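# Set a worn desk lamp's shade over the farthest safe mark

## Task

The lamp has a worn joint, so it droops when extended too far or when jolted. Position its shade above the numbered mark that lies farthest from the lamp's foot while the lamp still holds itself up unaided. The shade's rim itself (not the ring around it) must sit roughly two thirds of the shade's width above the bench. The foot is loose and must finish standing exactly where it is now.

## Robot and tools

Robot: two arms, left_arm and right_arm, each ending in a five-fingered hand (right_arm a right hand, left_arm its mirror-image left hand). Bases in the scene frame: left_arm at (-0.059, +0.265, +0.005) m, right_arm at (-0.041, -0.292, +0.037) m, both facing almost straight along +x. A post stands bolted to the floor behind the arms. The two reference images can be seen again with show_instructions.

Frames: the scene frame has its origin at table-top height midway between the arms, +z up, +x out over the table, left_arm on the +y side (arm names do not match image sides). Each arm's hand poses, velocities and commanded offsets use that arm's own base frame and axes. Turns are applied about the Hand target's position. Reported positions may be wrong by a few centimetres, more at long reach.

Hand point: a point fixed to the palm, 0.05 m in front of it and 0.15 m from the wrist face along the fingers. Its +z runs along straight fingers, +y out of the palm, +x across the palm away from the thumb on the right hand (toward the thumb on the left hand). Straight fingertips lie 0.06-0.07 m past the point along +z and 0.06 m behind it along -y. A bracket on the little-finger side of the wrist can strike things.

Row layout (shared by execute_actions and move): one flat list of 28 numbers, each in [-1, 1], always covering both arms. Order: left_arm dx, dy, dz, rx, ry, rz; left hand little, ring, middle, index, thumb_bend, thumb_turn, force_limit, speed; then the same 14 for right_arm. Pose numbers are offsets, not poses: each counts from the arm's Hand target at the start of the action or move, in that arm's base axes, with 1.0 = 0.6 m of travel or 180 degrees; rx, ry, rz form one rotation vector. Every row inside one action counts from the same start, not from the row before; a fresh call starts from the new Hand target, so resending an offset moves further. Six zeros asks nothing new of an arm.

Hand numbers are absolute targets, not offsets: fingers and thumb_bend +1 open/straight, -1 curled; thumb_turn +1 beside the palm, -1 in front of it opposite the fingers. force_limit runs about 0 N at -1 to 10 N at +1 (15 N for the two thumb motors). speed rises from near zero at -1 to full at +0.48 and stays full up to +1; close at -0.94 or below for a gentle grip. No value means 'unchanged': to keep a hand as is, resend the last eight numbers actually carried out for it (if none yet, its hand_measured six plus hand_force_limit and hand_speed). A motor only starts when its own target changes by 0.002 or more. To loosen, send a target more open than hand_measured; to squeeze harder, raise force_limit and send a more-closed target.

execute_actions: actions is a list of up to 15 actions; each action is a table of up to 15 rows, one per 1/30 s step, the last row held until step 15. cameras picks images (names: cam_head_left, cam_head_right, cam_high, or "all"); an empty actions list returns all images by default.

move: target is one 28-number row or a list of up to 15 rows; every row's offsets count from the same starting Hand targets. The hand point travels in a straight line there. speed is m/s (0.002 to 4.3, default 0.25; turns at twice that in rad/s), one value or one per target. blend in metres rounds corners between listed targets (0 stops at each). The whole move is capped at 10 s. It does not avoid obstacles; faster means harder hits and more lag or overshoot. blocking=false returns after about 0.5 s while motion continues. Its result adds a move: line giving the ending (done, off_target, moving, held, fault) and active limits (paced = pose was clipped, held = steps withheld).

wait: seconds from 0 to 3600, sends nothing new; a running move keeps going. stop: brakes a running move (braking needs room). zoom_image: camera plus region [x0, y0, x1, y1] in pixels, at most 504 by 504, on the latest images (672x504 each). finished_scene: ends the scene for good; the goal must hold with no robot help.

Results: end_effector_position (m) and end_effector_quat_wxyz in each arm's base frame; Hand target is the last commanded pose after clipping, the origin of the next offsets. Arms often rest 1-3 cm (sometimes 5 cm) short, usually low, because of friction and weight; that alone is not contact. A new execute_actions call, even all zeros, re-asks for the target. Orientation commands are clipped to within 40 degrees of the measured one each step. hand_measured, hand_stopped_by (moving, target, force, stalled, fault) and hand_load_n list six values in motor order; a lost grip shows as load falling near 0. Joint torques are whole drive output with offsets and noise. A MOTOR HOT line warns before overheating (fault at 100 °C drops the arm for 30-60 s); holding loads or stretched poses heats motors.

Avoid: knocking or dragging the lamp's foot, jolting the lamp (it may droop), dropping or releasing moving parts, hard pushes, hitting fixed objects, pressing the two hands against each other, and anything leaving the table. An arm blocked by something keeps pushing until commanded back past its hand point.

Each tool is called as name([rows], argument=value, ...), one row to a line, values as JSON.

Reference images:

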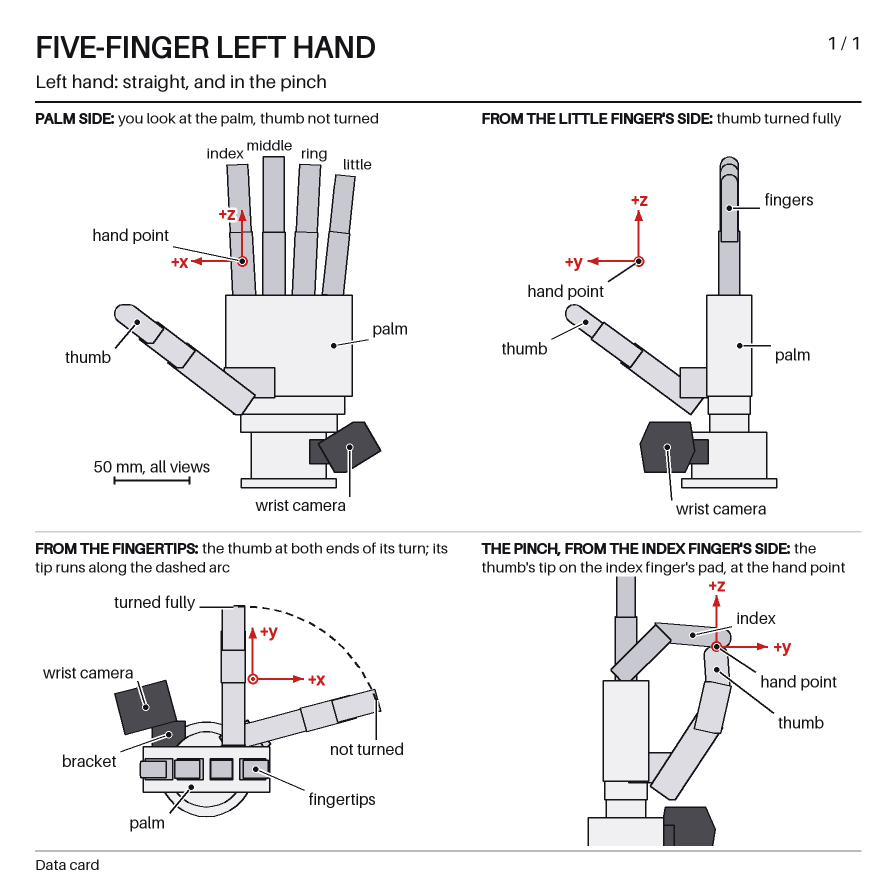

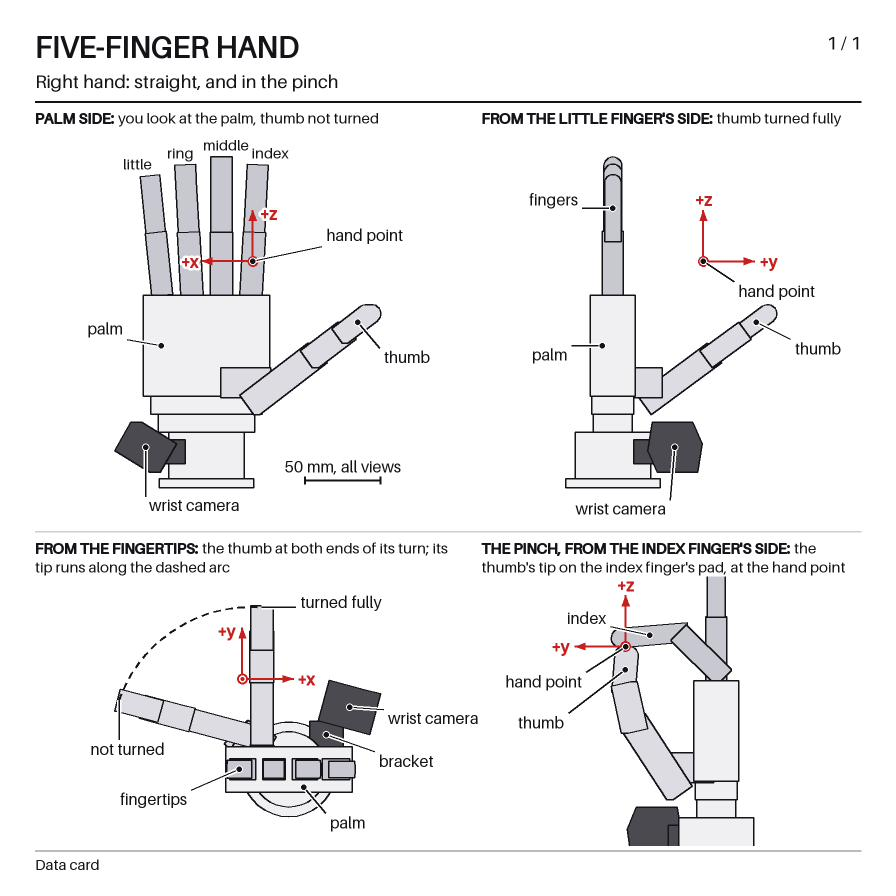

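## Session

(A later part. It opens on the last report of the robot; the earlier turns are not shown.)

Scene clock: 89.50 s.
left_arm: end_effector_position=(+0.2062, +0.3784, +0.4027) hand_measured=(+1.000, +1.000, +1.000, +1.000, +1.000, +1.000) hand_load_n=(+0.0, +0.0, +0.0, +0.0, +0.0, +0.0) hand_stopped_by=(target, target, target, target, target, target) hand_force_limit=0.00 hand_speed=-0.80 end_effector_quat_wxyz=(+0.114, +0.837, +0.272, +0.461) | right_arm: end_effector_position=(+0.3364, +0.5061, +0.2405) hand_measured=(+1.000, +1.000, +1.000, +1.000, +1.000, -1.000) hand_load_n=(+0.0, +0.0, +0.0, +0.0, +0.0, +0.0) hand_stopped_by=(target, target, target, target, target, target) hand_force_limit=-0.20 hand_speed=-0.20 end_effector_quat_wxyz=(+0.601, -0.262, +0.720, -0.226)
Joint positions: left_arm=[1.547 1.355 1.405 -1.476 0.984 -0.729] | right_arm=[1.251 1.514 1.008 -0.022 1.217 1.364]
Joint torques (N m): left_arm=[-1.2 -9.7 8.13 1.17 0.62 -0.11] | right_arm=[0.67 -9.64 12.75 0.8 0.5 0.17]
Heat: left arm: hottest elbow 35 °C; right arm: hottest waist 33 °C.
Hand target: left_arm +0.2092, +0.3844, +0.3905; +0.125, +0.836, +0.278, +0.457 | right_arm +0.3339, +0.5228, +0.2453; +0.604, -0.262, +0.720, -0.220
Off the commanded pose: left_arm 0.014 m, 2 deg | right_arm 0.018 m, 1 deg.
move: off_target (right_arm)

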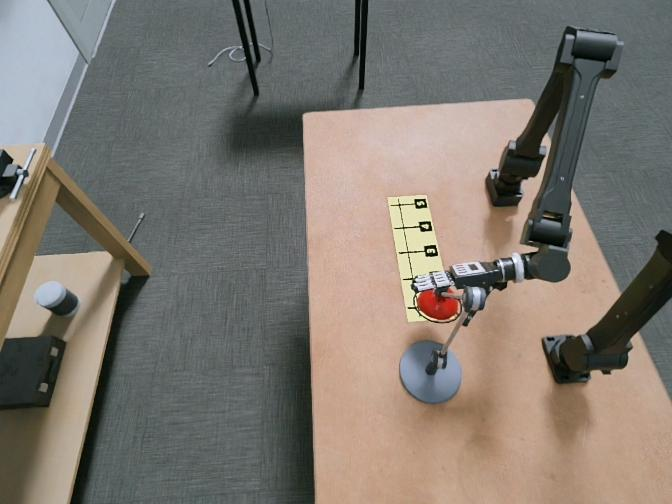

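move(target=[0,0,0,0,0,0, 1,1,1,1,1,1,0,-0.8, 0,0,0,0,0,0, 1,-0.5,-0.5,-0.5,1,-1,-0.6,-0.6], speed=0.06, cameras=["all"])

zoom_image(camera="cam_high", region=[390, 210, 510, 350])

zoom_image(camera="cam_head_left", region=[260, 280, 420, 420])

Scene clock: 93.87 s.
left_arm: end_effector_position=(+0.2062, +0.3784, +0.4027) hand_measured=(+1.000, +1.000, +1.000, +1.000, +1.000, +1.000) hand_load_n=(+0.0, +0.0, +0.0, +0.0, +0.0, +0.0) hand_stopped_by=(target, target, target, target, target, target) hand_force_limit=0.00 hand_speed=-0.80 end_effector_quat_wxyz=(+0.114, +0.837, +0.272, +0.461) | right_arm: end_effector_position=(+0.3365, +0.5062, +0.2401) hand_measured=(+1.000, -0.398, -0.500, -0.500, +1.000, -1.000) hand_load_n=(+0.0, +1.0, +0.0, +0.0, +0.0, +0.0) hand_stopped_by=(target, force, target, target, target, target) hand_force_limit=-0.60 hand_speed=-0.60 end_effector_quat_wxyz=(+0.601, -0.261, +0.721, -0.226)
Joint positions: left_arm=[1.547 1.355 1.405 -1.476 0.984 -0.729] | right_arm=[1.251 1.515 1.008 -0.022 1.218 1.367]
Joint torques (N m): left_arm=[-1.79 -10.05 7.87 1.17 0.63 -0.12] | right_arm=[0.44 -10.34 12.57 0.84 0.39 0.12]
Heat: left arm: hottest elbow 36 °C; right arm: hottest waist 33 °C.
Hand target: left_arm +0.2092, +0.3844, +0.3905; +0.125, +0.836, +0.278, +0.457 | right_arm +0.3339, +0.5228, +0.2454; +0.604, -0.262, +0.720, -0.220
Off the commanded pose: left_arm 0.014 m, 2 deg | right_arm 0.018 m, 1 deg.
move: done

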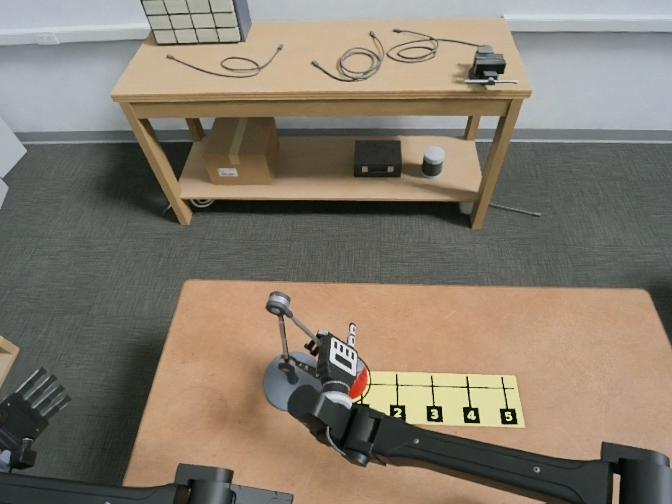

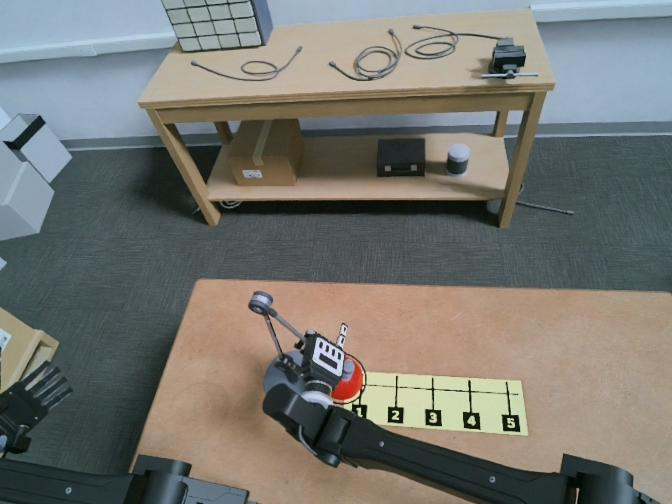

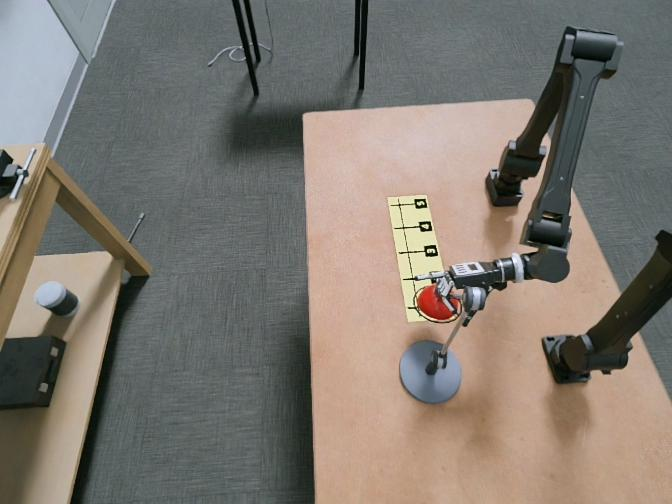

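Scaled by 3.600 from the camera's image (finer frame: 960x720).

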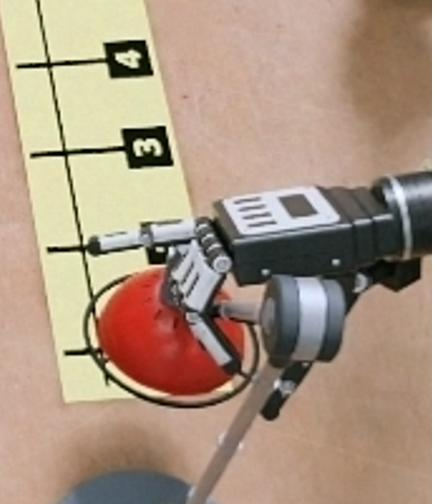

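Scaled by 3.150 from the camera's image (finer frame: 960x720).

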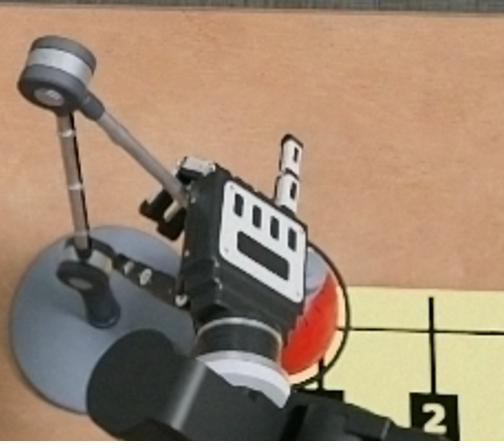

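move(target=[0,0,0,0,0,0, 1,1,1,1,1,1,0,-0.8, 0.001,-0.117,0.0,0,0,0, 1,-0.5,-0.5,-0.5,0.3,-1,-0.6,-0.6], speed=0.05, cameras=["all"])

zoom_image(camera="cam_high", region=[380, 200, 520, 420])

zoom_image(camera="cam_head_left", region=[250, 280, 450, 440])

Scene clock: 96.30 s.
left_arm: end_effector_position=(+0.2062, +0.3784, +0.4027) hand_measured=(+1.000, +1.000, +1.000, +1.000, +1.000, +1.000) hand_load_n=(+0.0, +0.0, +0.0, +0.0, +0.0, +0.0) hand_stopped_by=(target, target, target, target, target, target) hand_force_limit=0.00 hand_speed=-0.80 end_effector_quat_wxyz=(+0.114, +0.837, +0.272, +0.461) | right_arm: end_effector_position=(+0.3284, +0.4700, +0.2391) hand_measured=(+1.000, -0.398, -0.500, -0.500, +0.454, -1.000) hand_load_n=(+0.0, +0.0, +7.0, +0.0, +4.5, +3.5) hand_stopped_by=(target, force, target, target, force, target) hand_force_limit=-0.60 hand_speed=-0.60 end_effector_quat_wxyz=(+0.603, -0.271, +0.721, -0.206)
Joint positions: left_arm=[1.547 1.355 1.405 -1.476 0.984 -0.729] | right_arm=[1.228 1.405 0.883 0.038 1.155 1.33]
Joint torques (N m): left_arm=[-1.08 -9.52 7.79 1.44 0.59 -0.11] | right_arm=[-1.38 -13.1 7.01 1.69 1.08 -0.19]
Heat: left arm: hottest elbow 36 °C; right arm: hottest waist 33 °C.
Hand target: left_arm +0.2092, +0.3844, +0.3905; +0.125, +0.836, +0.278, +0.457 | right_arm +0.3344, +0.4526, +0.2454; +0.604, -0.262, +0.720, -0.220
Off the commanded pose: left_arm 0.014 m, 2 deg | right_arm 0.019 m, 2 deg.
move: off_target (right_arm)

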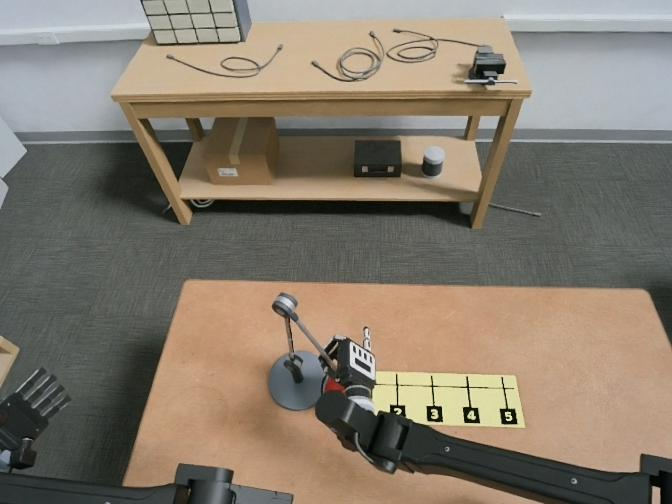

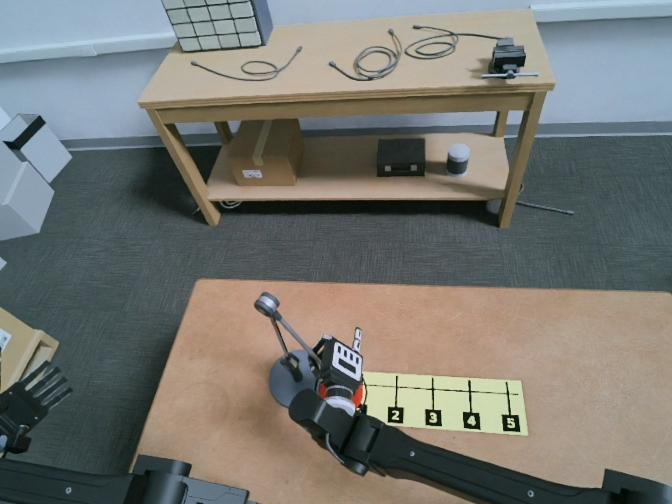

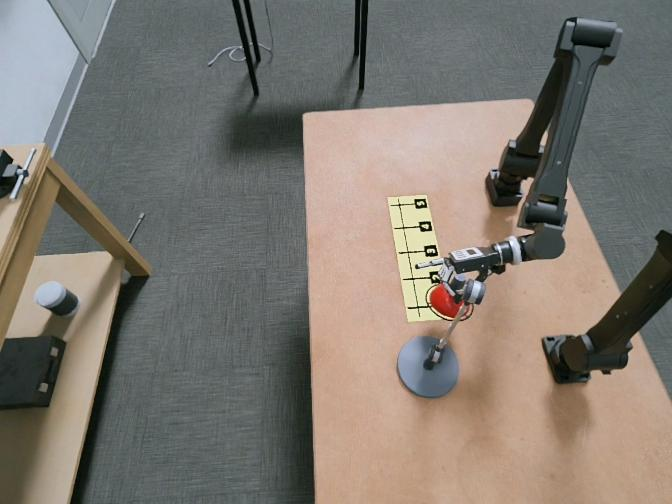

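Scaled by 2.291 from the camera's image (finer frame: 960x720).

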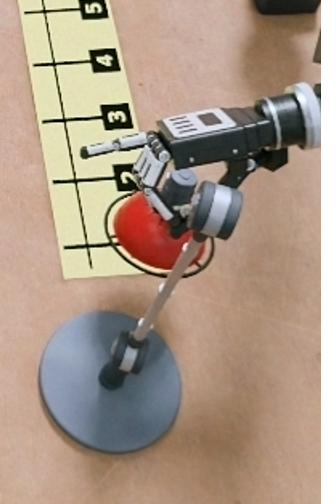

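Scaled by 2.520 from the camera's image (finer frame: 960x720).

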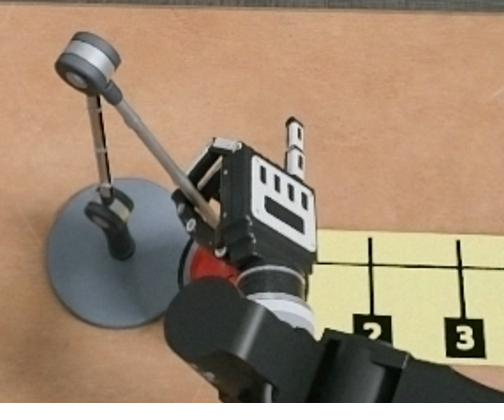

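move(target=[0.078,-0.307,-0.15,0.0843,0.308,-0.1876, 1,1,1,1,1,1,0,-0.8, -0.008,0.042,0.0,0,0,0, 1,-0.5,-0.5,-0.5,1,-1,-0.6,-0.6], speed=0.15, cameras=["all"])

Scene clock: 112.43 s.
left_arm: end_effector_position=(+0.2599, +0.2057, +0.3014) hand_measured=(+1.000, +1.000, +1.000, +1.000, +1.000, +1.000) hand_load_n=(+0.0, +0.0, +0.0, +0.0, +0.0, +0.0) hand_stopped_by=(target, target, target, target, target, target) hand_force_limit=0.00 hand_speed=-0.80 end_effector_quat_wxyz=(-0.012, +1.000, -0.006, +0.013) | right_arm: end_effector_position=(+0.3314, +0.4607, +0.2376) hand_measured=(+1.000, -0.398, -0.500, -0.500, +1.000, -1.000) hand_load_n=(+0.0, +0.0, +0.0, +0.0, +0.0, +0.0) hand_stopped_by=(target, force, target, target, target, target) hand_force_limit=-0.60 hand_speed=-0.60 end_effector_quat_wxyz=(+0.600, -0.262, +0.720, -0.227)
Joint positions: left_arm=[0.863 1.245 1.4 -1.692 0.004 -0.697] | right_arm=[1.228 1.407 0.88 0.023 1.198 1.334]
Joint torques (N m): left_arm=[-0.73 -9.64 7.82 0.05 -0.11 -0.1] | right_arm=[0.03 -8.76 12.67 0.9 0.46 0.07]
Heat: left arm: hottest elbow 36 °C; right arm: hottest waist 33 °C.
Hand target: left_arm +0.2559, +0.2002, +0.3004; +0.000, +1.000, +0.000, -0.001 | right_arm +0.3296, +0.4778, +0.2454; +0.604, -0.262, +0.720, -0.220
Off the commanded pose: left_arm 0.007 m, 2 deg | right_arm 0.019 m, 1 deg.
joint sent to its limit (left arm) — joint 4 (wrist pitch), lower limit. The joint targets still meet the commanded pose.
move: off_target (right_arm)

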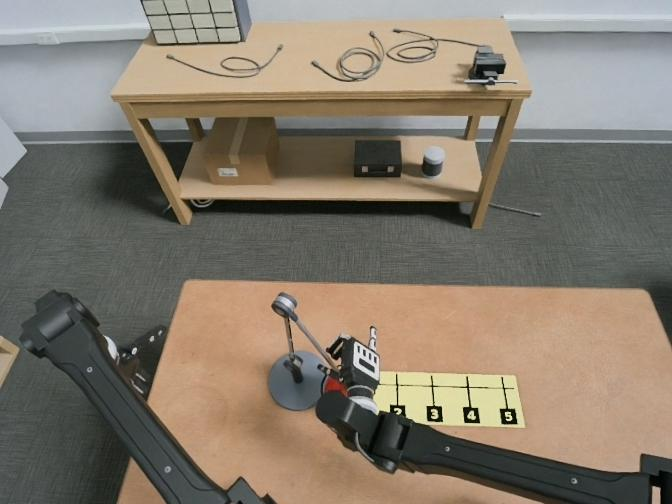

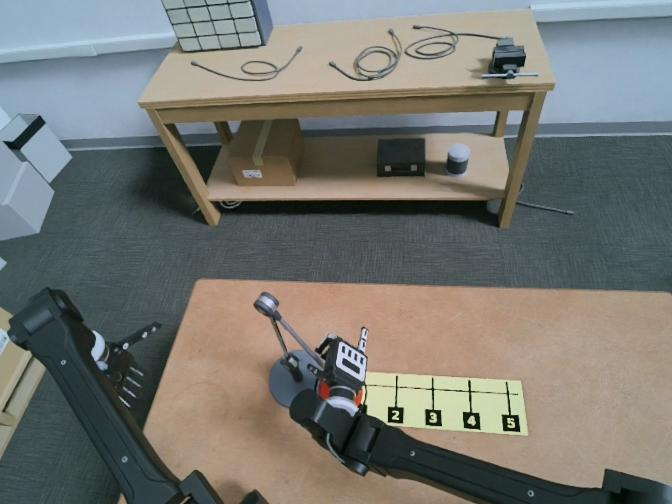

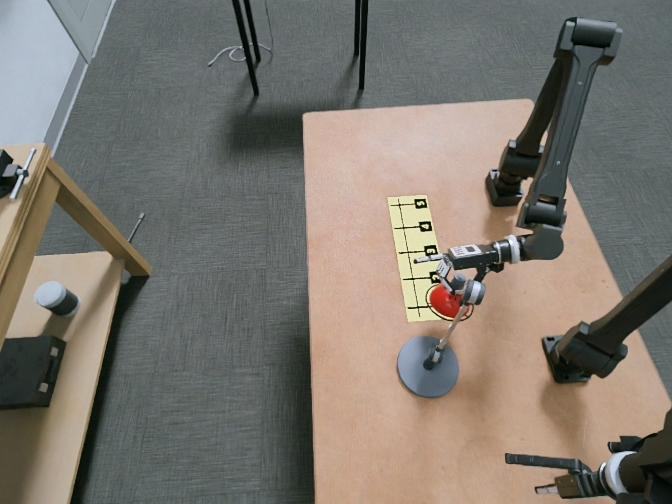

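move(target=[0,-0.05,0,0.0675,-0.163,-0.735, 1,1,1,1,1,1,0,-0.8, 0,0,0.0,0,0,0, 1,-0.5,-0.5,-0.5,1,-1,-0.6,-0.6], speed=0.4, cameras=["all"])

Scene clock: 116.57 s.
left_arm: end_effector_position=(+0.2599, +0.1752, +0.3011) hand_measured=(+1.000, +1.000, +1.000, +1.000, +1.000, +1.000) hand_load_n=(+0.0, +0.0, +0.0, +0.0, +0.0, +0.0) hand_stopped_by=(target, target, target, target, target, target) hand_force_limit=0.00 hand_speed=-0.80 end_effector_quat_wxyz=(+0.089, -0.380, +0.899, -0.198) | right_arm: end_effector_position=(+0.3314, +0.4607, +0.2376) hand_measured=(+1.000, -0.398, -0.500, -0.500, +1.000, -1.000) hand_load_n=(-0.5, +0.0, +0.0, +0.0, +0.0, -0.5) hand_stopped_by=(target, force, target, target, target, target) hand_force_limit=-0.60 hand_speed=-0.60 end_effector_quat_wxyz=(+0.600, -0.262, +0.720, -0.227)
Joint positions: left_arm=[0.692 1.224 1.4 -1.687 0.433 1.45] | right_arm=[1.228 1.407 0.88 0.023 1.198 1.334]
Joint torques (N m): left_arm=[-1.32 -9.76 7.83 0.09 0.37 0.11] | right_arm=[0.91 -7.41 12.74 0.69 0.49 0.14]
Heat: left arm: hottest elbow 36 °C; right arm: hottest waist 33 °C.
Hand target: left_arm +0.2559, +0.1703, +0.3003; +0.083, -0.374, +0.902, -0.200 | right_arm +0.3296, +0.4778, +0.2454; +0.604, -0.262, +0.720, -0.220
Off the commanded pose: left_arm 0.006 m, 1 deg | right_arm 0.019 m, 1 deg.
move: done

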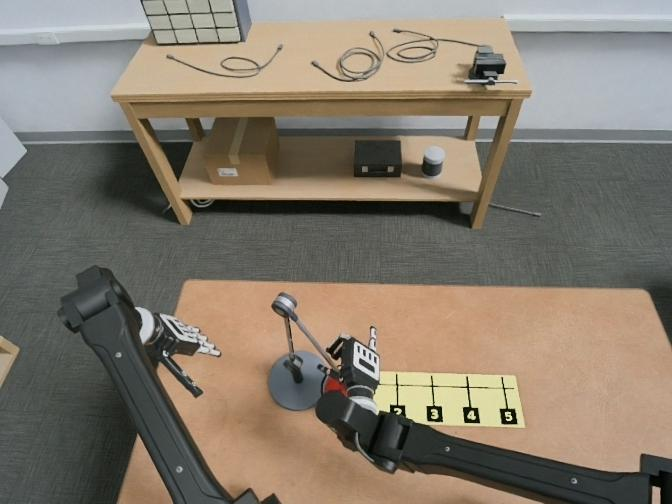

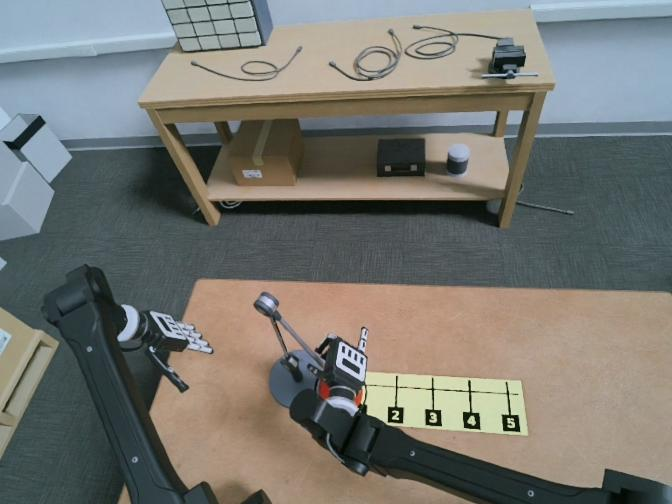

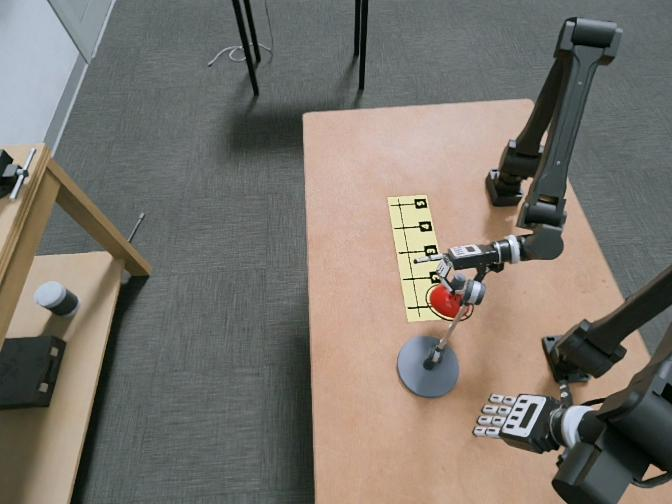

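move(target=[-0.006,-0.163,-0.31,0,0,0, 1,1,1,1,1,1,0,-0.8, 0,0,0.0,0,0,0, 1,-0.5,-0.5,-0.5,1,-1,-0.6,-0.6], speed=0.15, cameras=["all"])

zoom_image(camera="cam_high", region=[380, 250, 560, 450])

zoom_image(camera="cam_head_left", region=[180, 280, 360, 440])

Scene clock: 119.43 s.
left_arm: end_effector_position=(+0.2508, +0.0730, +0.1144) hand_measured=(+1.000, +1.000, +1.000, +1.000, +1.000, +1.000) hand_load_n=(+0.0, +0.0, +0.0, +0.0, +0.0, +0.0) hand_stopped_by=(target, target, target, target, target, target) hand_force_limit=0.00 hand_speed=-0.80 end_effector_quat_wxyz=(+0.076, -0.372, +0.903, -0.201) | right_arm: end_effector_position=(+0.3314, +0.4607, +0.2376) hand_measured=(+1.000, -0.398, -0.500, -0.500, +1.000, -1.000) hand_load_n=(+0.0, +0.0, +0.0, +0.0, +0.0, -0.5) hand_stopped_by=(target, force, target, target, target, target) hand_force_limit=-0.60 hand_speed=-0.60 end_effector_quat_wxyz=(+0.600, -0.262, +0.720, -0.227)
Joint positions: left_arm=[0.426 1.08 0.793 -1.137 0.409 1.185] | right_arm=[1.228 1.407 0.88 0.023 1.198 1.334]
Joint torques (N m): left_arm=[-1.14 -6.95 8.14 1.42 0.23 -0.11] | right_arm=[0.67 -8.47 12.97 0.88 0.41 0.09]
Heat: left arm: hottest elbow 36 °C; right arm: hottest waist 33 °C.
Hand target: left_arm +0.2524, +0.0725, +0.1144; +0.084, -0.374, +0.902, -0.200 | right_arm +0.3296, +0.4778, +0.2454; +0.604, -0.262, +0.720, -0.220
Off the commanded pose: left_arm 0.002 m, 1 deg | right_arm 0.019 m, 1 deg.
move: done

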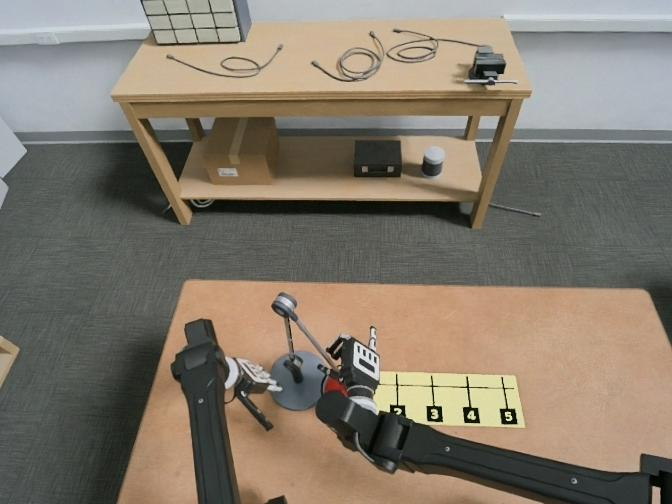

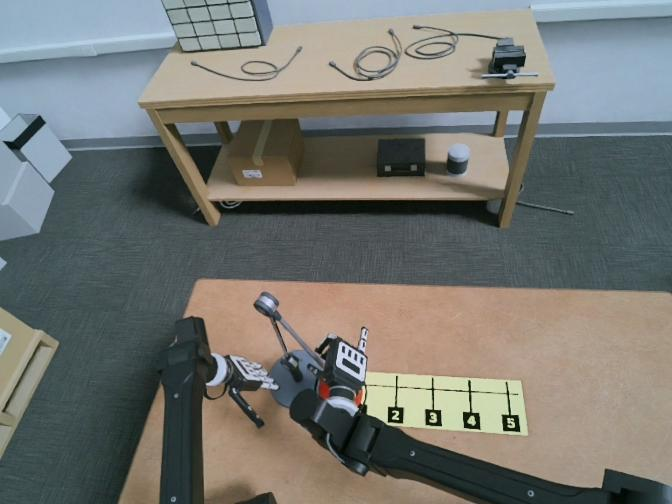

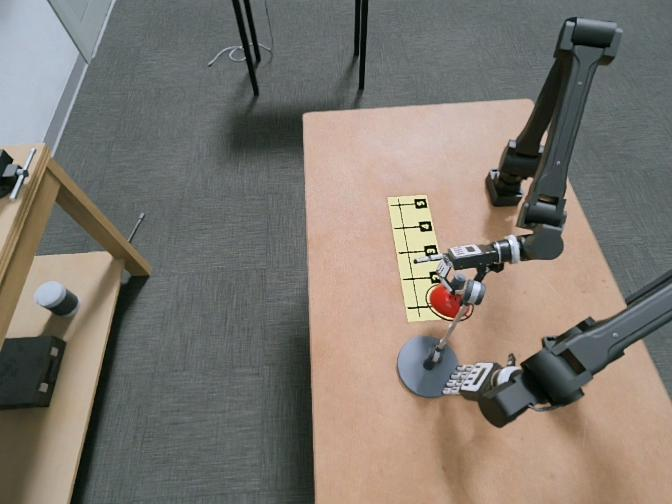

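Scaled by 2.520 from the camera's image (finer frame: 960x720).

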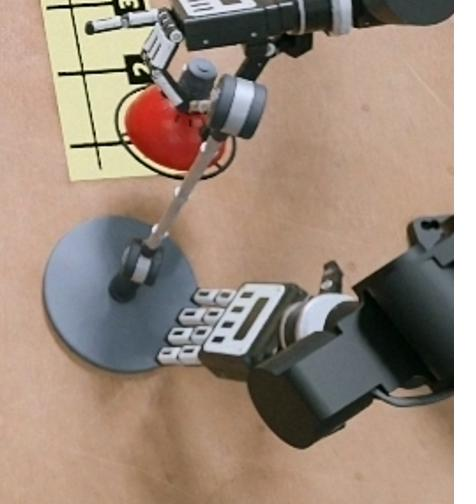

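Scaled by 2.800 from the camera's image (finer frame: 960x720).

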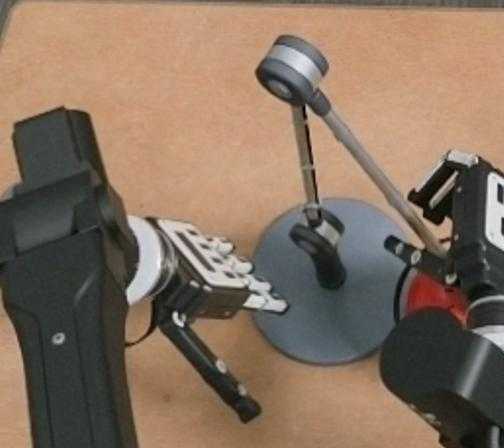

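move(target=[0,-0.042,-0.085,0,0,0, 1,1,1,1,1,1,0,-0.8, 0,0,0.0,0,0,0, 1,-0.5,-0.5,-0.5,1,-1,-0.6,-0.6], speed=0.08, cameras=["all"])

zoom_image(camera="cam_high", region=[380, 250, 560, 450])

zoom_image(camera="cam_head_left", region=[180, 280, 360, 440])

Scene clock: 121.57 s.
left_arm: end_effector_position=(+0.2529, +0.0492, +0.0697) hand_measured=(+1.000, +1.000, +1.000, +1.000, +1.000, +1.000) hand_load_n=(+0.0, +0.0, -0.5, +0.0, +0.0, +0.0) hand_stopped_by=(target, target, target, target, target, target) hand_force_limit=0.00 hand_speed=-0.80 end_effector_quat_wxyz=(+0.089, -0.370, +0.903, -0.200) | right_arm: end_effector_position=(+0.3314, +0.4607, +0.2376) hand_measured=(+1.000, -0.398, -0.500, -0.500, +1.000, -1.000) hand_load_n=(+0.0, +0.0, +0.0, +0.0, +0.0, +0.0) hand_stopped_by=(target, force, target, target, target, target) hand_force_limit=-0.60 hand_speed=-0.60 end_effector_quat_wxyz=(+0.600, -0.262, +0.720, -0.227)
Joint positions: left_arm=[0.342 1.08 0.668 -0.951 0.393 1.094] | right_arm=[1.228 1.407 0.88 0.023 1.198 1.334]
Joint torques (N m): left_arm=[-1.03 -4.01 7.51 1.54 0.23 -0.07] | right_arm=[0.97 -8 12.67 1.01 0.48 0.15]
Heat: left arm: hottest elbow 36 °C; right arm: hottest waist 33 °C.
Hand target: left_arm +0.2525, +0.0474, +0.0634; +0.083, -0.374, +0.902, -0.200 | right_arm +0.3296, +0.4778, +0.2454; +0.604, -0.262, +0.720, -0.220
Off the commanded pose: left_arm 0.007 m, 1 deg | right_arm 0.019 m, 1 deg.
move: done

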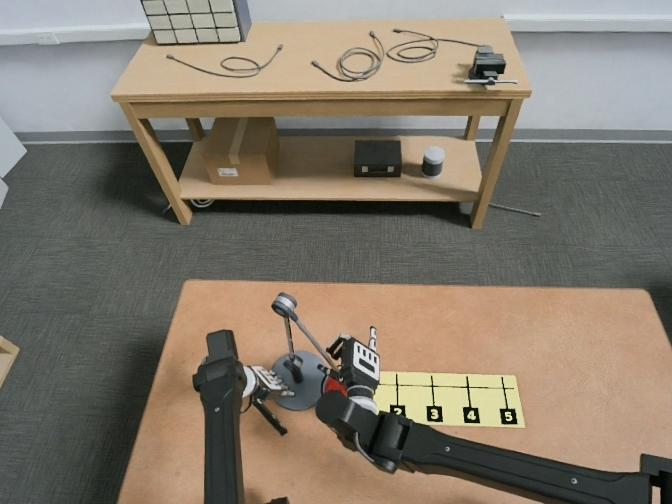

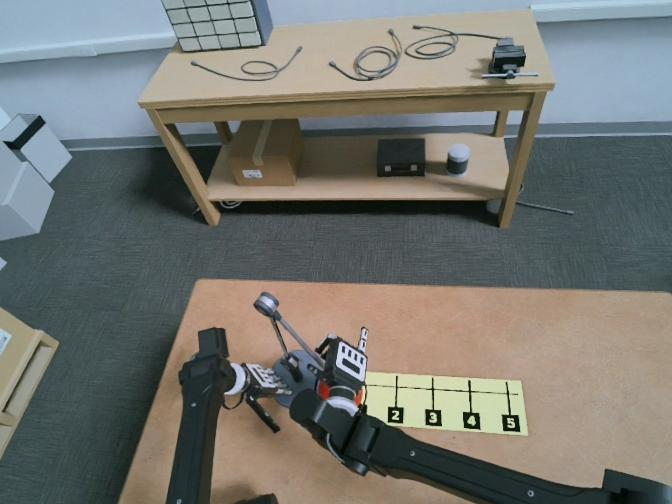

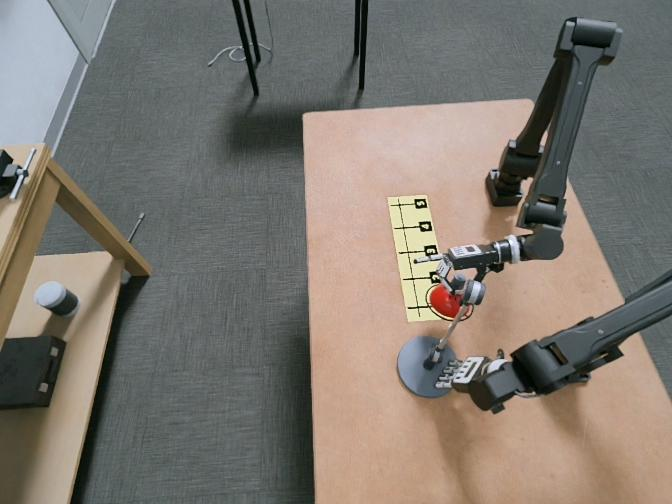

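Scaled by 2.520 from the camera's image (finer frame: 960x720).

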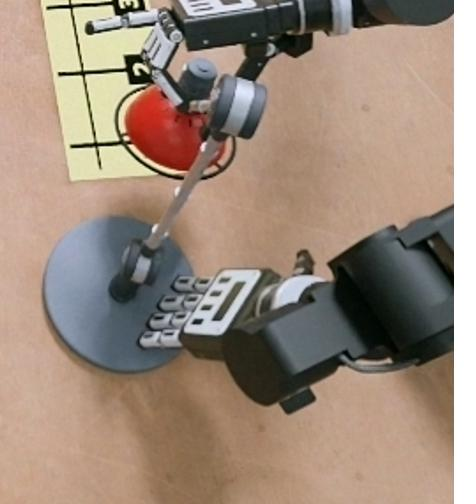

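Scaled by 2.800 from the camera's image (finer frame: 960x720).

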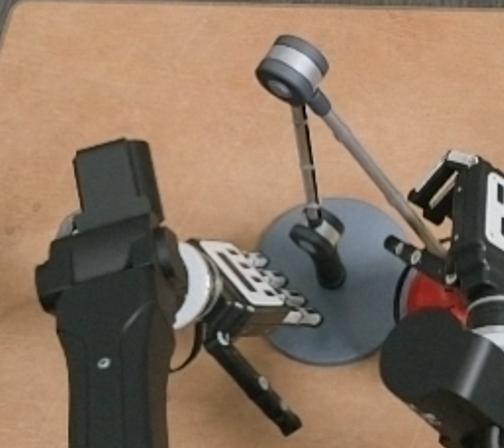

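move(target=[0,0,-0.045,0,0,0, 1,1,1,1,1,1,0,-0.8, 0,0,0.0,0,0,0, 1,-0.5,-0.5,-0.5,1,-1,-0.6,-0.6], speed=0.05, cameras=["cam_high"])

Scene clock: 122.67 s.
left_arm: end_effector_position=(+0.2556, +0.0502, +0.0464) hand_measured=(+1.000, +1.000, +1.000, +1.000, +1.000, +1.000) hand_load_n=(+0.0, +0.0, +0.5, +0.0, +0.0, +0.0) hand_stopped_by=(target, target, target, target, target, target) hand_force_limit=0.00 hand_speed=-0.80 end_effector_quat_wxyz=(+0.093, -0.370, +0.902, -0.201) | right_arm: end_effector_position=(+0.3314, +0.4607, +0.2376) hand_measured=(+1.000, -0.398, -0.500, -0.500, +1.000, -1.000) hand_load_n=(+0.0, +0.0, +0.0, +0.0, +0.0, -0.5) hand_stopped_by=(target, force, target, target, target, target) hand_force_limit=-0.60 hand_speed=-0.60 end_effector_quat_wxyz=(+0.600, -0.262, +0.720, -0.227)
Joint positions: left_arm=[0.342 1.117 0.625 -0.862 0.392 1.092] | right_arm=[1.228 1.407 0.88 0.023 1.198 1.334]
Joint torques (N m): left_arm=[-0.5 -4.48 6.94 1.73 0.24 -0.11] | right_arm=[0.26 -8.18 12.44 0.9 0.51 0.15]
Heat: left arm: hottest elbow 35 °C; right arm: hottest waist 33 °C.
Hand target: left_arm +0.2524, +0.0474, +0.0364; +0.083, -0.374, +0.902, -0.200 | right_arm +0.3296, +0.4778, +0.2454; +0.604, -0.262, +0.720, -0.220
Off the commanded pose: left_arm 0.011 m, 1 deg | right_arm 0.019 m, 1 deg.
move: off_target (left_arm)

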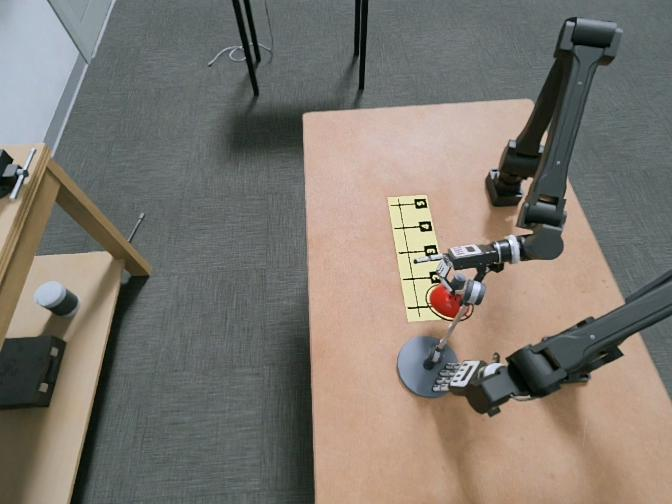

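move(target=[0,0,-0.035,0,0,0, 1,1,1,1,1,1,0,-0.8, 0,0,0.0,0,0,0, 1,-0.5,-0.5,-0.5,1,-1,-0.6,-0.6], speed=0.04, cameras=["cam_high"])

zoom_image(camera="cam_high", region=[380, 250, 560, 450])

Scene clock: 123.83 s.
left_arm: end_effector_position=(+0.2665, +0.0506, +0.0409) hand_measured=(+1.000, +1.000, +1.000, +1.000, +1.000, +1.000) hand_load_n=(+0.0, +0.0, +0.0, +0.0, +0.0, +0.0) hand_stopped_by=(target, target, target, target, target, target) hand_force_limit=0.00 hand_speed=-0.80 end_effector_quat_wxyz=(+0.113, -0.364, +0.900, -0.209) | right_arm: end_effector_position=(+0.3314, +0.4607, +0.2376) hand_measured=(+1.000, -0.398, -0.500, -0.500, +1.000, -1.000) hand_load_n=(+0.0, +0.0, +0.0, +0.0, +0.0, +0.0) hand_stopped_by=(target, force, target, target, target, target) hand_force_limit=-0.60 hand_speed=-0.60 end_effector_quat_wxyz=(+0.600, -0.262, +0.720, -0.227)
Joint positions: left_arm=[0.342 1.124 0.611 -0.796 0.408 1.089] | right_arm=[1.228 1.407 0.88 0.023 1.198 1.334]
Joint torques (N m): left_arm=[-0.97 -2.49 5.46 1.91 -0.37 -0.04] | right_arm=[0.03 -8.76 12.85 0.77 0.44 0.13]
Heat: left arm: hottest elbow 35 °C; right arm: hottest waist 33 °C.
Hand target: left_arm +0.2524, +0.0473, +0.0154; +0.083, -0.374, +0.902, -0.200 | right_arm +0.3296, +0.4778, +0.2454; +0.604, -0.262, +0.720, -0.220
Off the commanded pose: left_arm 0.029 m, 4 deg | right_arm 0.019 m, 1 deg.
move: off_target (left_arm)

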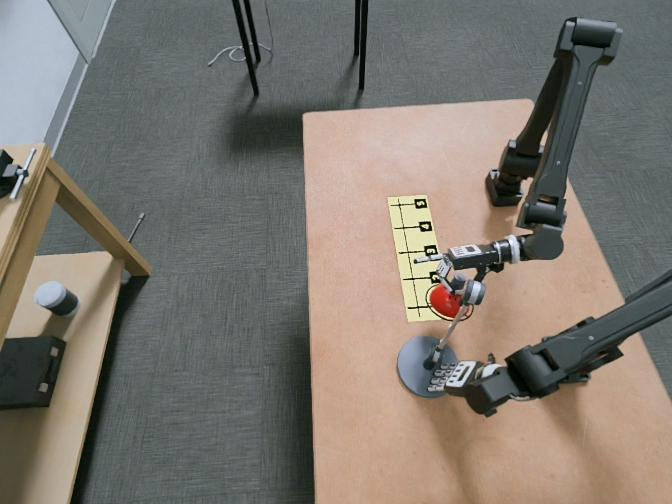

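Scaled by 2.520 from the camera's image (finer frame: 960x720).

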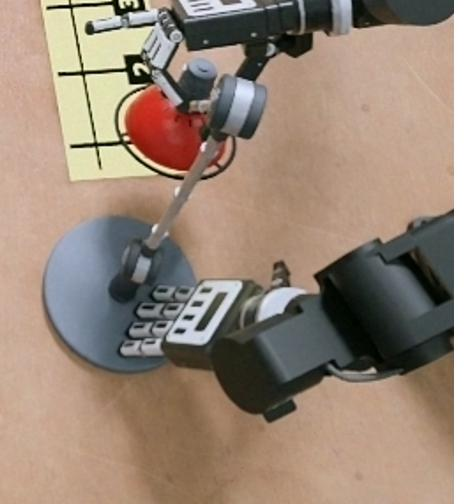

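move(target=[-0.01,0,-0.02,0,0,0, 1,1,1,1,1,1,0,-0.8, 0,0,0.0,0,0,0, 1,-0.5,-0.5,-0.5,1,-1,-0.6,-0.6], speed=0.04, cameras=[])

Scene clock: 124.83 s.
left_arm: end_effector_position=(+0.2715, +0.0502, +0.0375) hand_measured=(+1.000, +1.000, +1.000, +1.000, +1.000, +1.000) hand_load_n=(+0.0, +0.0, +0.5, +0.0, +0.0, +0.0) hand_stopped_by=(target, target, target, target, target, target) hand_force_limit=0.00 hand_speed=-0.80 end_effector_quat_wxyz=(+0.125, -0.360, +0.899, -0.215) | right_arm: end_effector_position=(+0.3314, +0.4607, +0.2376) hand_measured=(+1.000, -0.398, -0.500, -0.500, +1.000, -1.000) hand_load_n=(+0.0, +0.0, +0.0, +0.0, +0.0, -0.5) hand_stopped_by=(target, force, target, target, target, target) hand_force_limit=-0.60 hand_speed=-0.60 end_effector_quat_wxyz=(+0.600, -0.262, +0.720, -0.227)
Joint positions: left_arm=[0.342 1.124 0.598 -0.757 0.419 1.089] | right_arm=[1.228 1.407 0.88 0.023 1.198 1.334]
Joint torques (N m): left_arm=[-0.5 -0.97 4.27 1.68 -0.68 0.01] | right_arm=[0.38 -8.94 12.77 1.1 0.47 0.11]
Heat: left arm: hottest elbow 35 °C; right arm: hottest waist 33 °C.
Hand target: left_arm +0.2464, +0.0473, +0.0034; +0.083, -0.374, +0.902, -0.200 | right_arm +0.3296, +0.4778, +0.2454; +0.604, -0.262, +0.720, -0.220
Off the commanded pose: left_arm 0.043 m, 5 deg | right_arm 0.019 m, 1 deg.
move: off_target (left_arm)

move(target=[0,0,0,0,0,0, 1,1,1,1,1,1,0,-0.8, 0.015,-0.15,0.0,0,0,0, 1,-0.5,-0.5,-0.5,1,-1,-0.6,-0.6], speed=0.05, cameras=["all"])

zoom_image(camera="cam_high", region=[380, 220, 540, 420])

zoom_image(camera="cam_head_left", region=[240, 280, 440, 440])

Scene clock: 127.60 s.
left_arm: end_effector_position=(+0.2715, +0.0502, +0.0375) hand_measured=(+1.000, +1.000, +1.000, +1.000, +1.000, +1.000) hand_load_n=(+0.0, -0.5, +0.0, +0.0, +0.0, +0.0) hand_stopped_by=(target, target, target, target, target, target) hand_force_limit=0.00 hand_speed=-0.80 end_effector_quat_wxyz=(+0.125, -0.360, +0.899, -0.215) | right_arm: end_effector_position=(+0.3348, +0.3950, +0.2466) hand_measured=(+1.000, -0.398, -0.500, -0.500, +1.000, -1.000) hand_load_n=(+0.0, +0.0, +0.0, +0.0, +0.0, +0.0) hand_stopped_by=(target, force, target, target, target, target) hand_force_limit=-0.60 hand_speed=-0.60 end_effector_quat_wxyz=(+0.604, -0.266, +0.719, -0.217)
Joint positions: left_arm=[0.342 1.124 0.598 -0.757 0.419 1.089] | right_arm=[1.15 1.222 0.719 0.096 1.108 1.239]
Joint torques (N m): left_arm=[-0.32 -1.67 4.4 1.52 -0.66 0.03] | right_arm=[-1.73 -7.53 7.77 1.96 0.25 -0.02]
Heat: left arm: hottest elbow 35 °C; right arm: hottest waist 33 °C.
Hand target: left_arm +0.2464, +0.0473, +0.0034; +0.083, -0.374, +0.902, -0.200 | right_arm +0.3386, +0.3879, +0.2454; +0.604, -0.262, +0.720, -0.220
Off the commanded pose: left_arm 0.042 m, 5 deg | right_arm 0.008 m, 1 deg.
move: done

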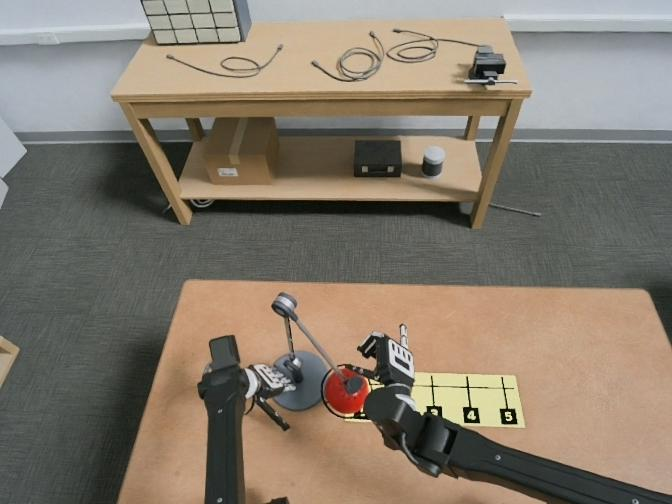

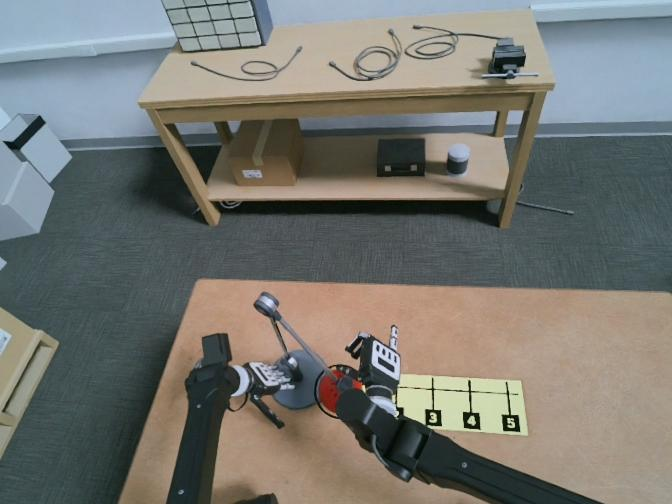

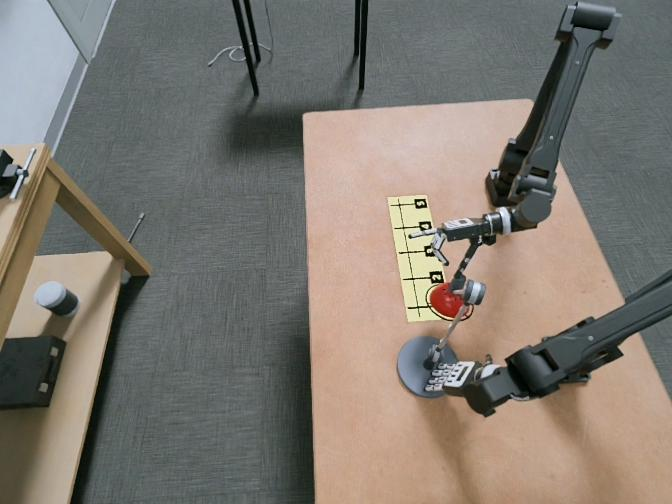

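Scaled by 2.520 from the camera's image (finer frame: 960x720).

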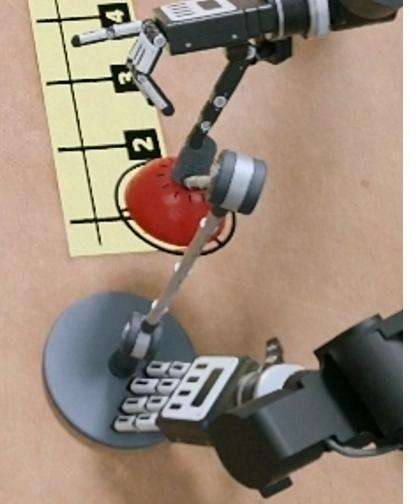

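Scaled by 2.520 from the camera's image (finer frame: 960x720).

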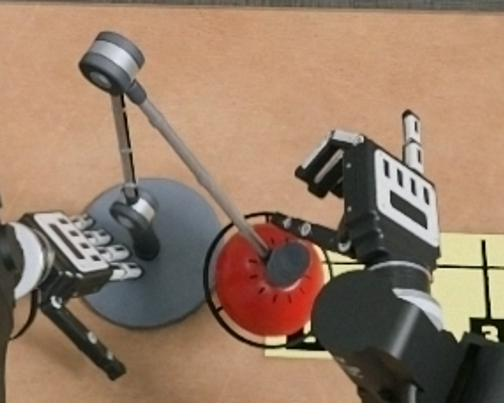

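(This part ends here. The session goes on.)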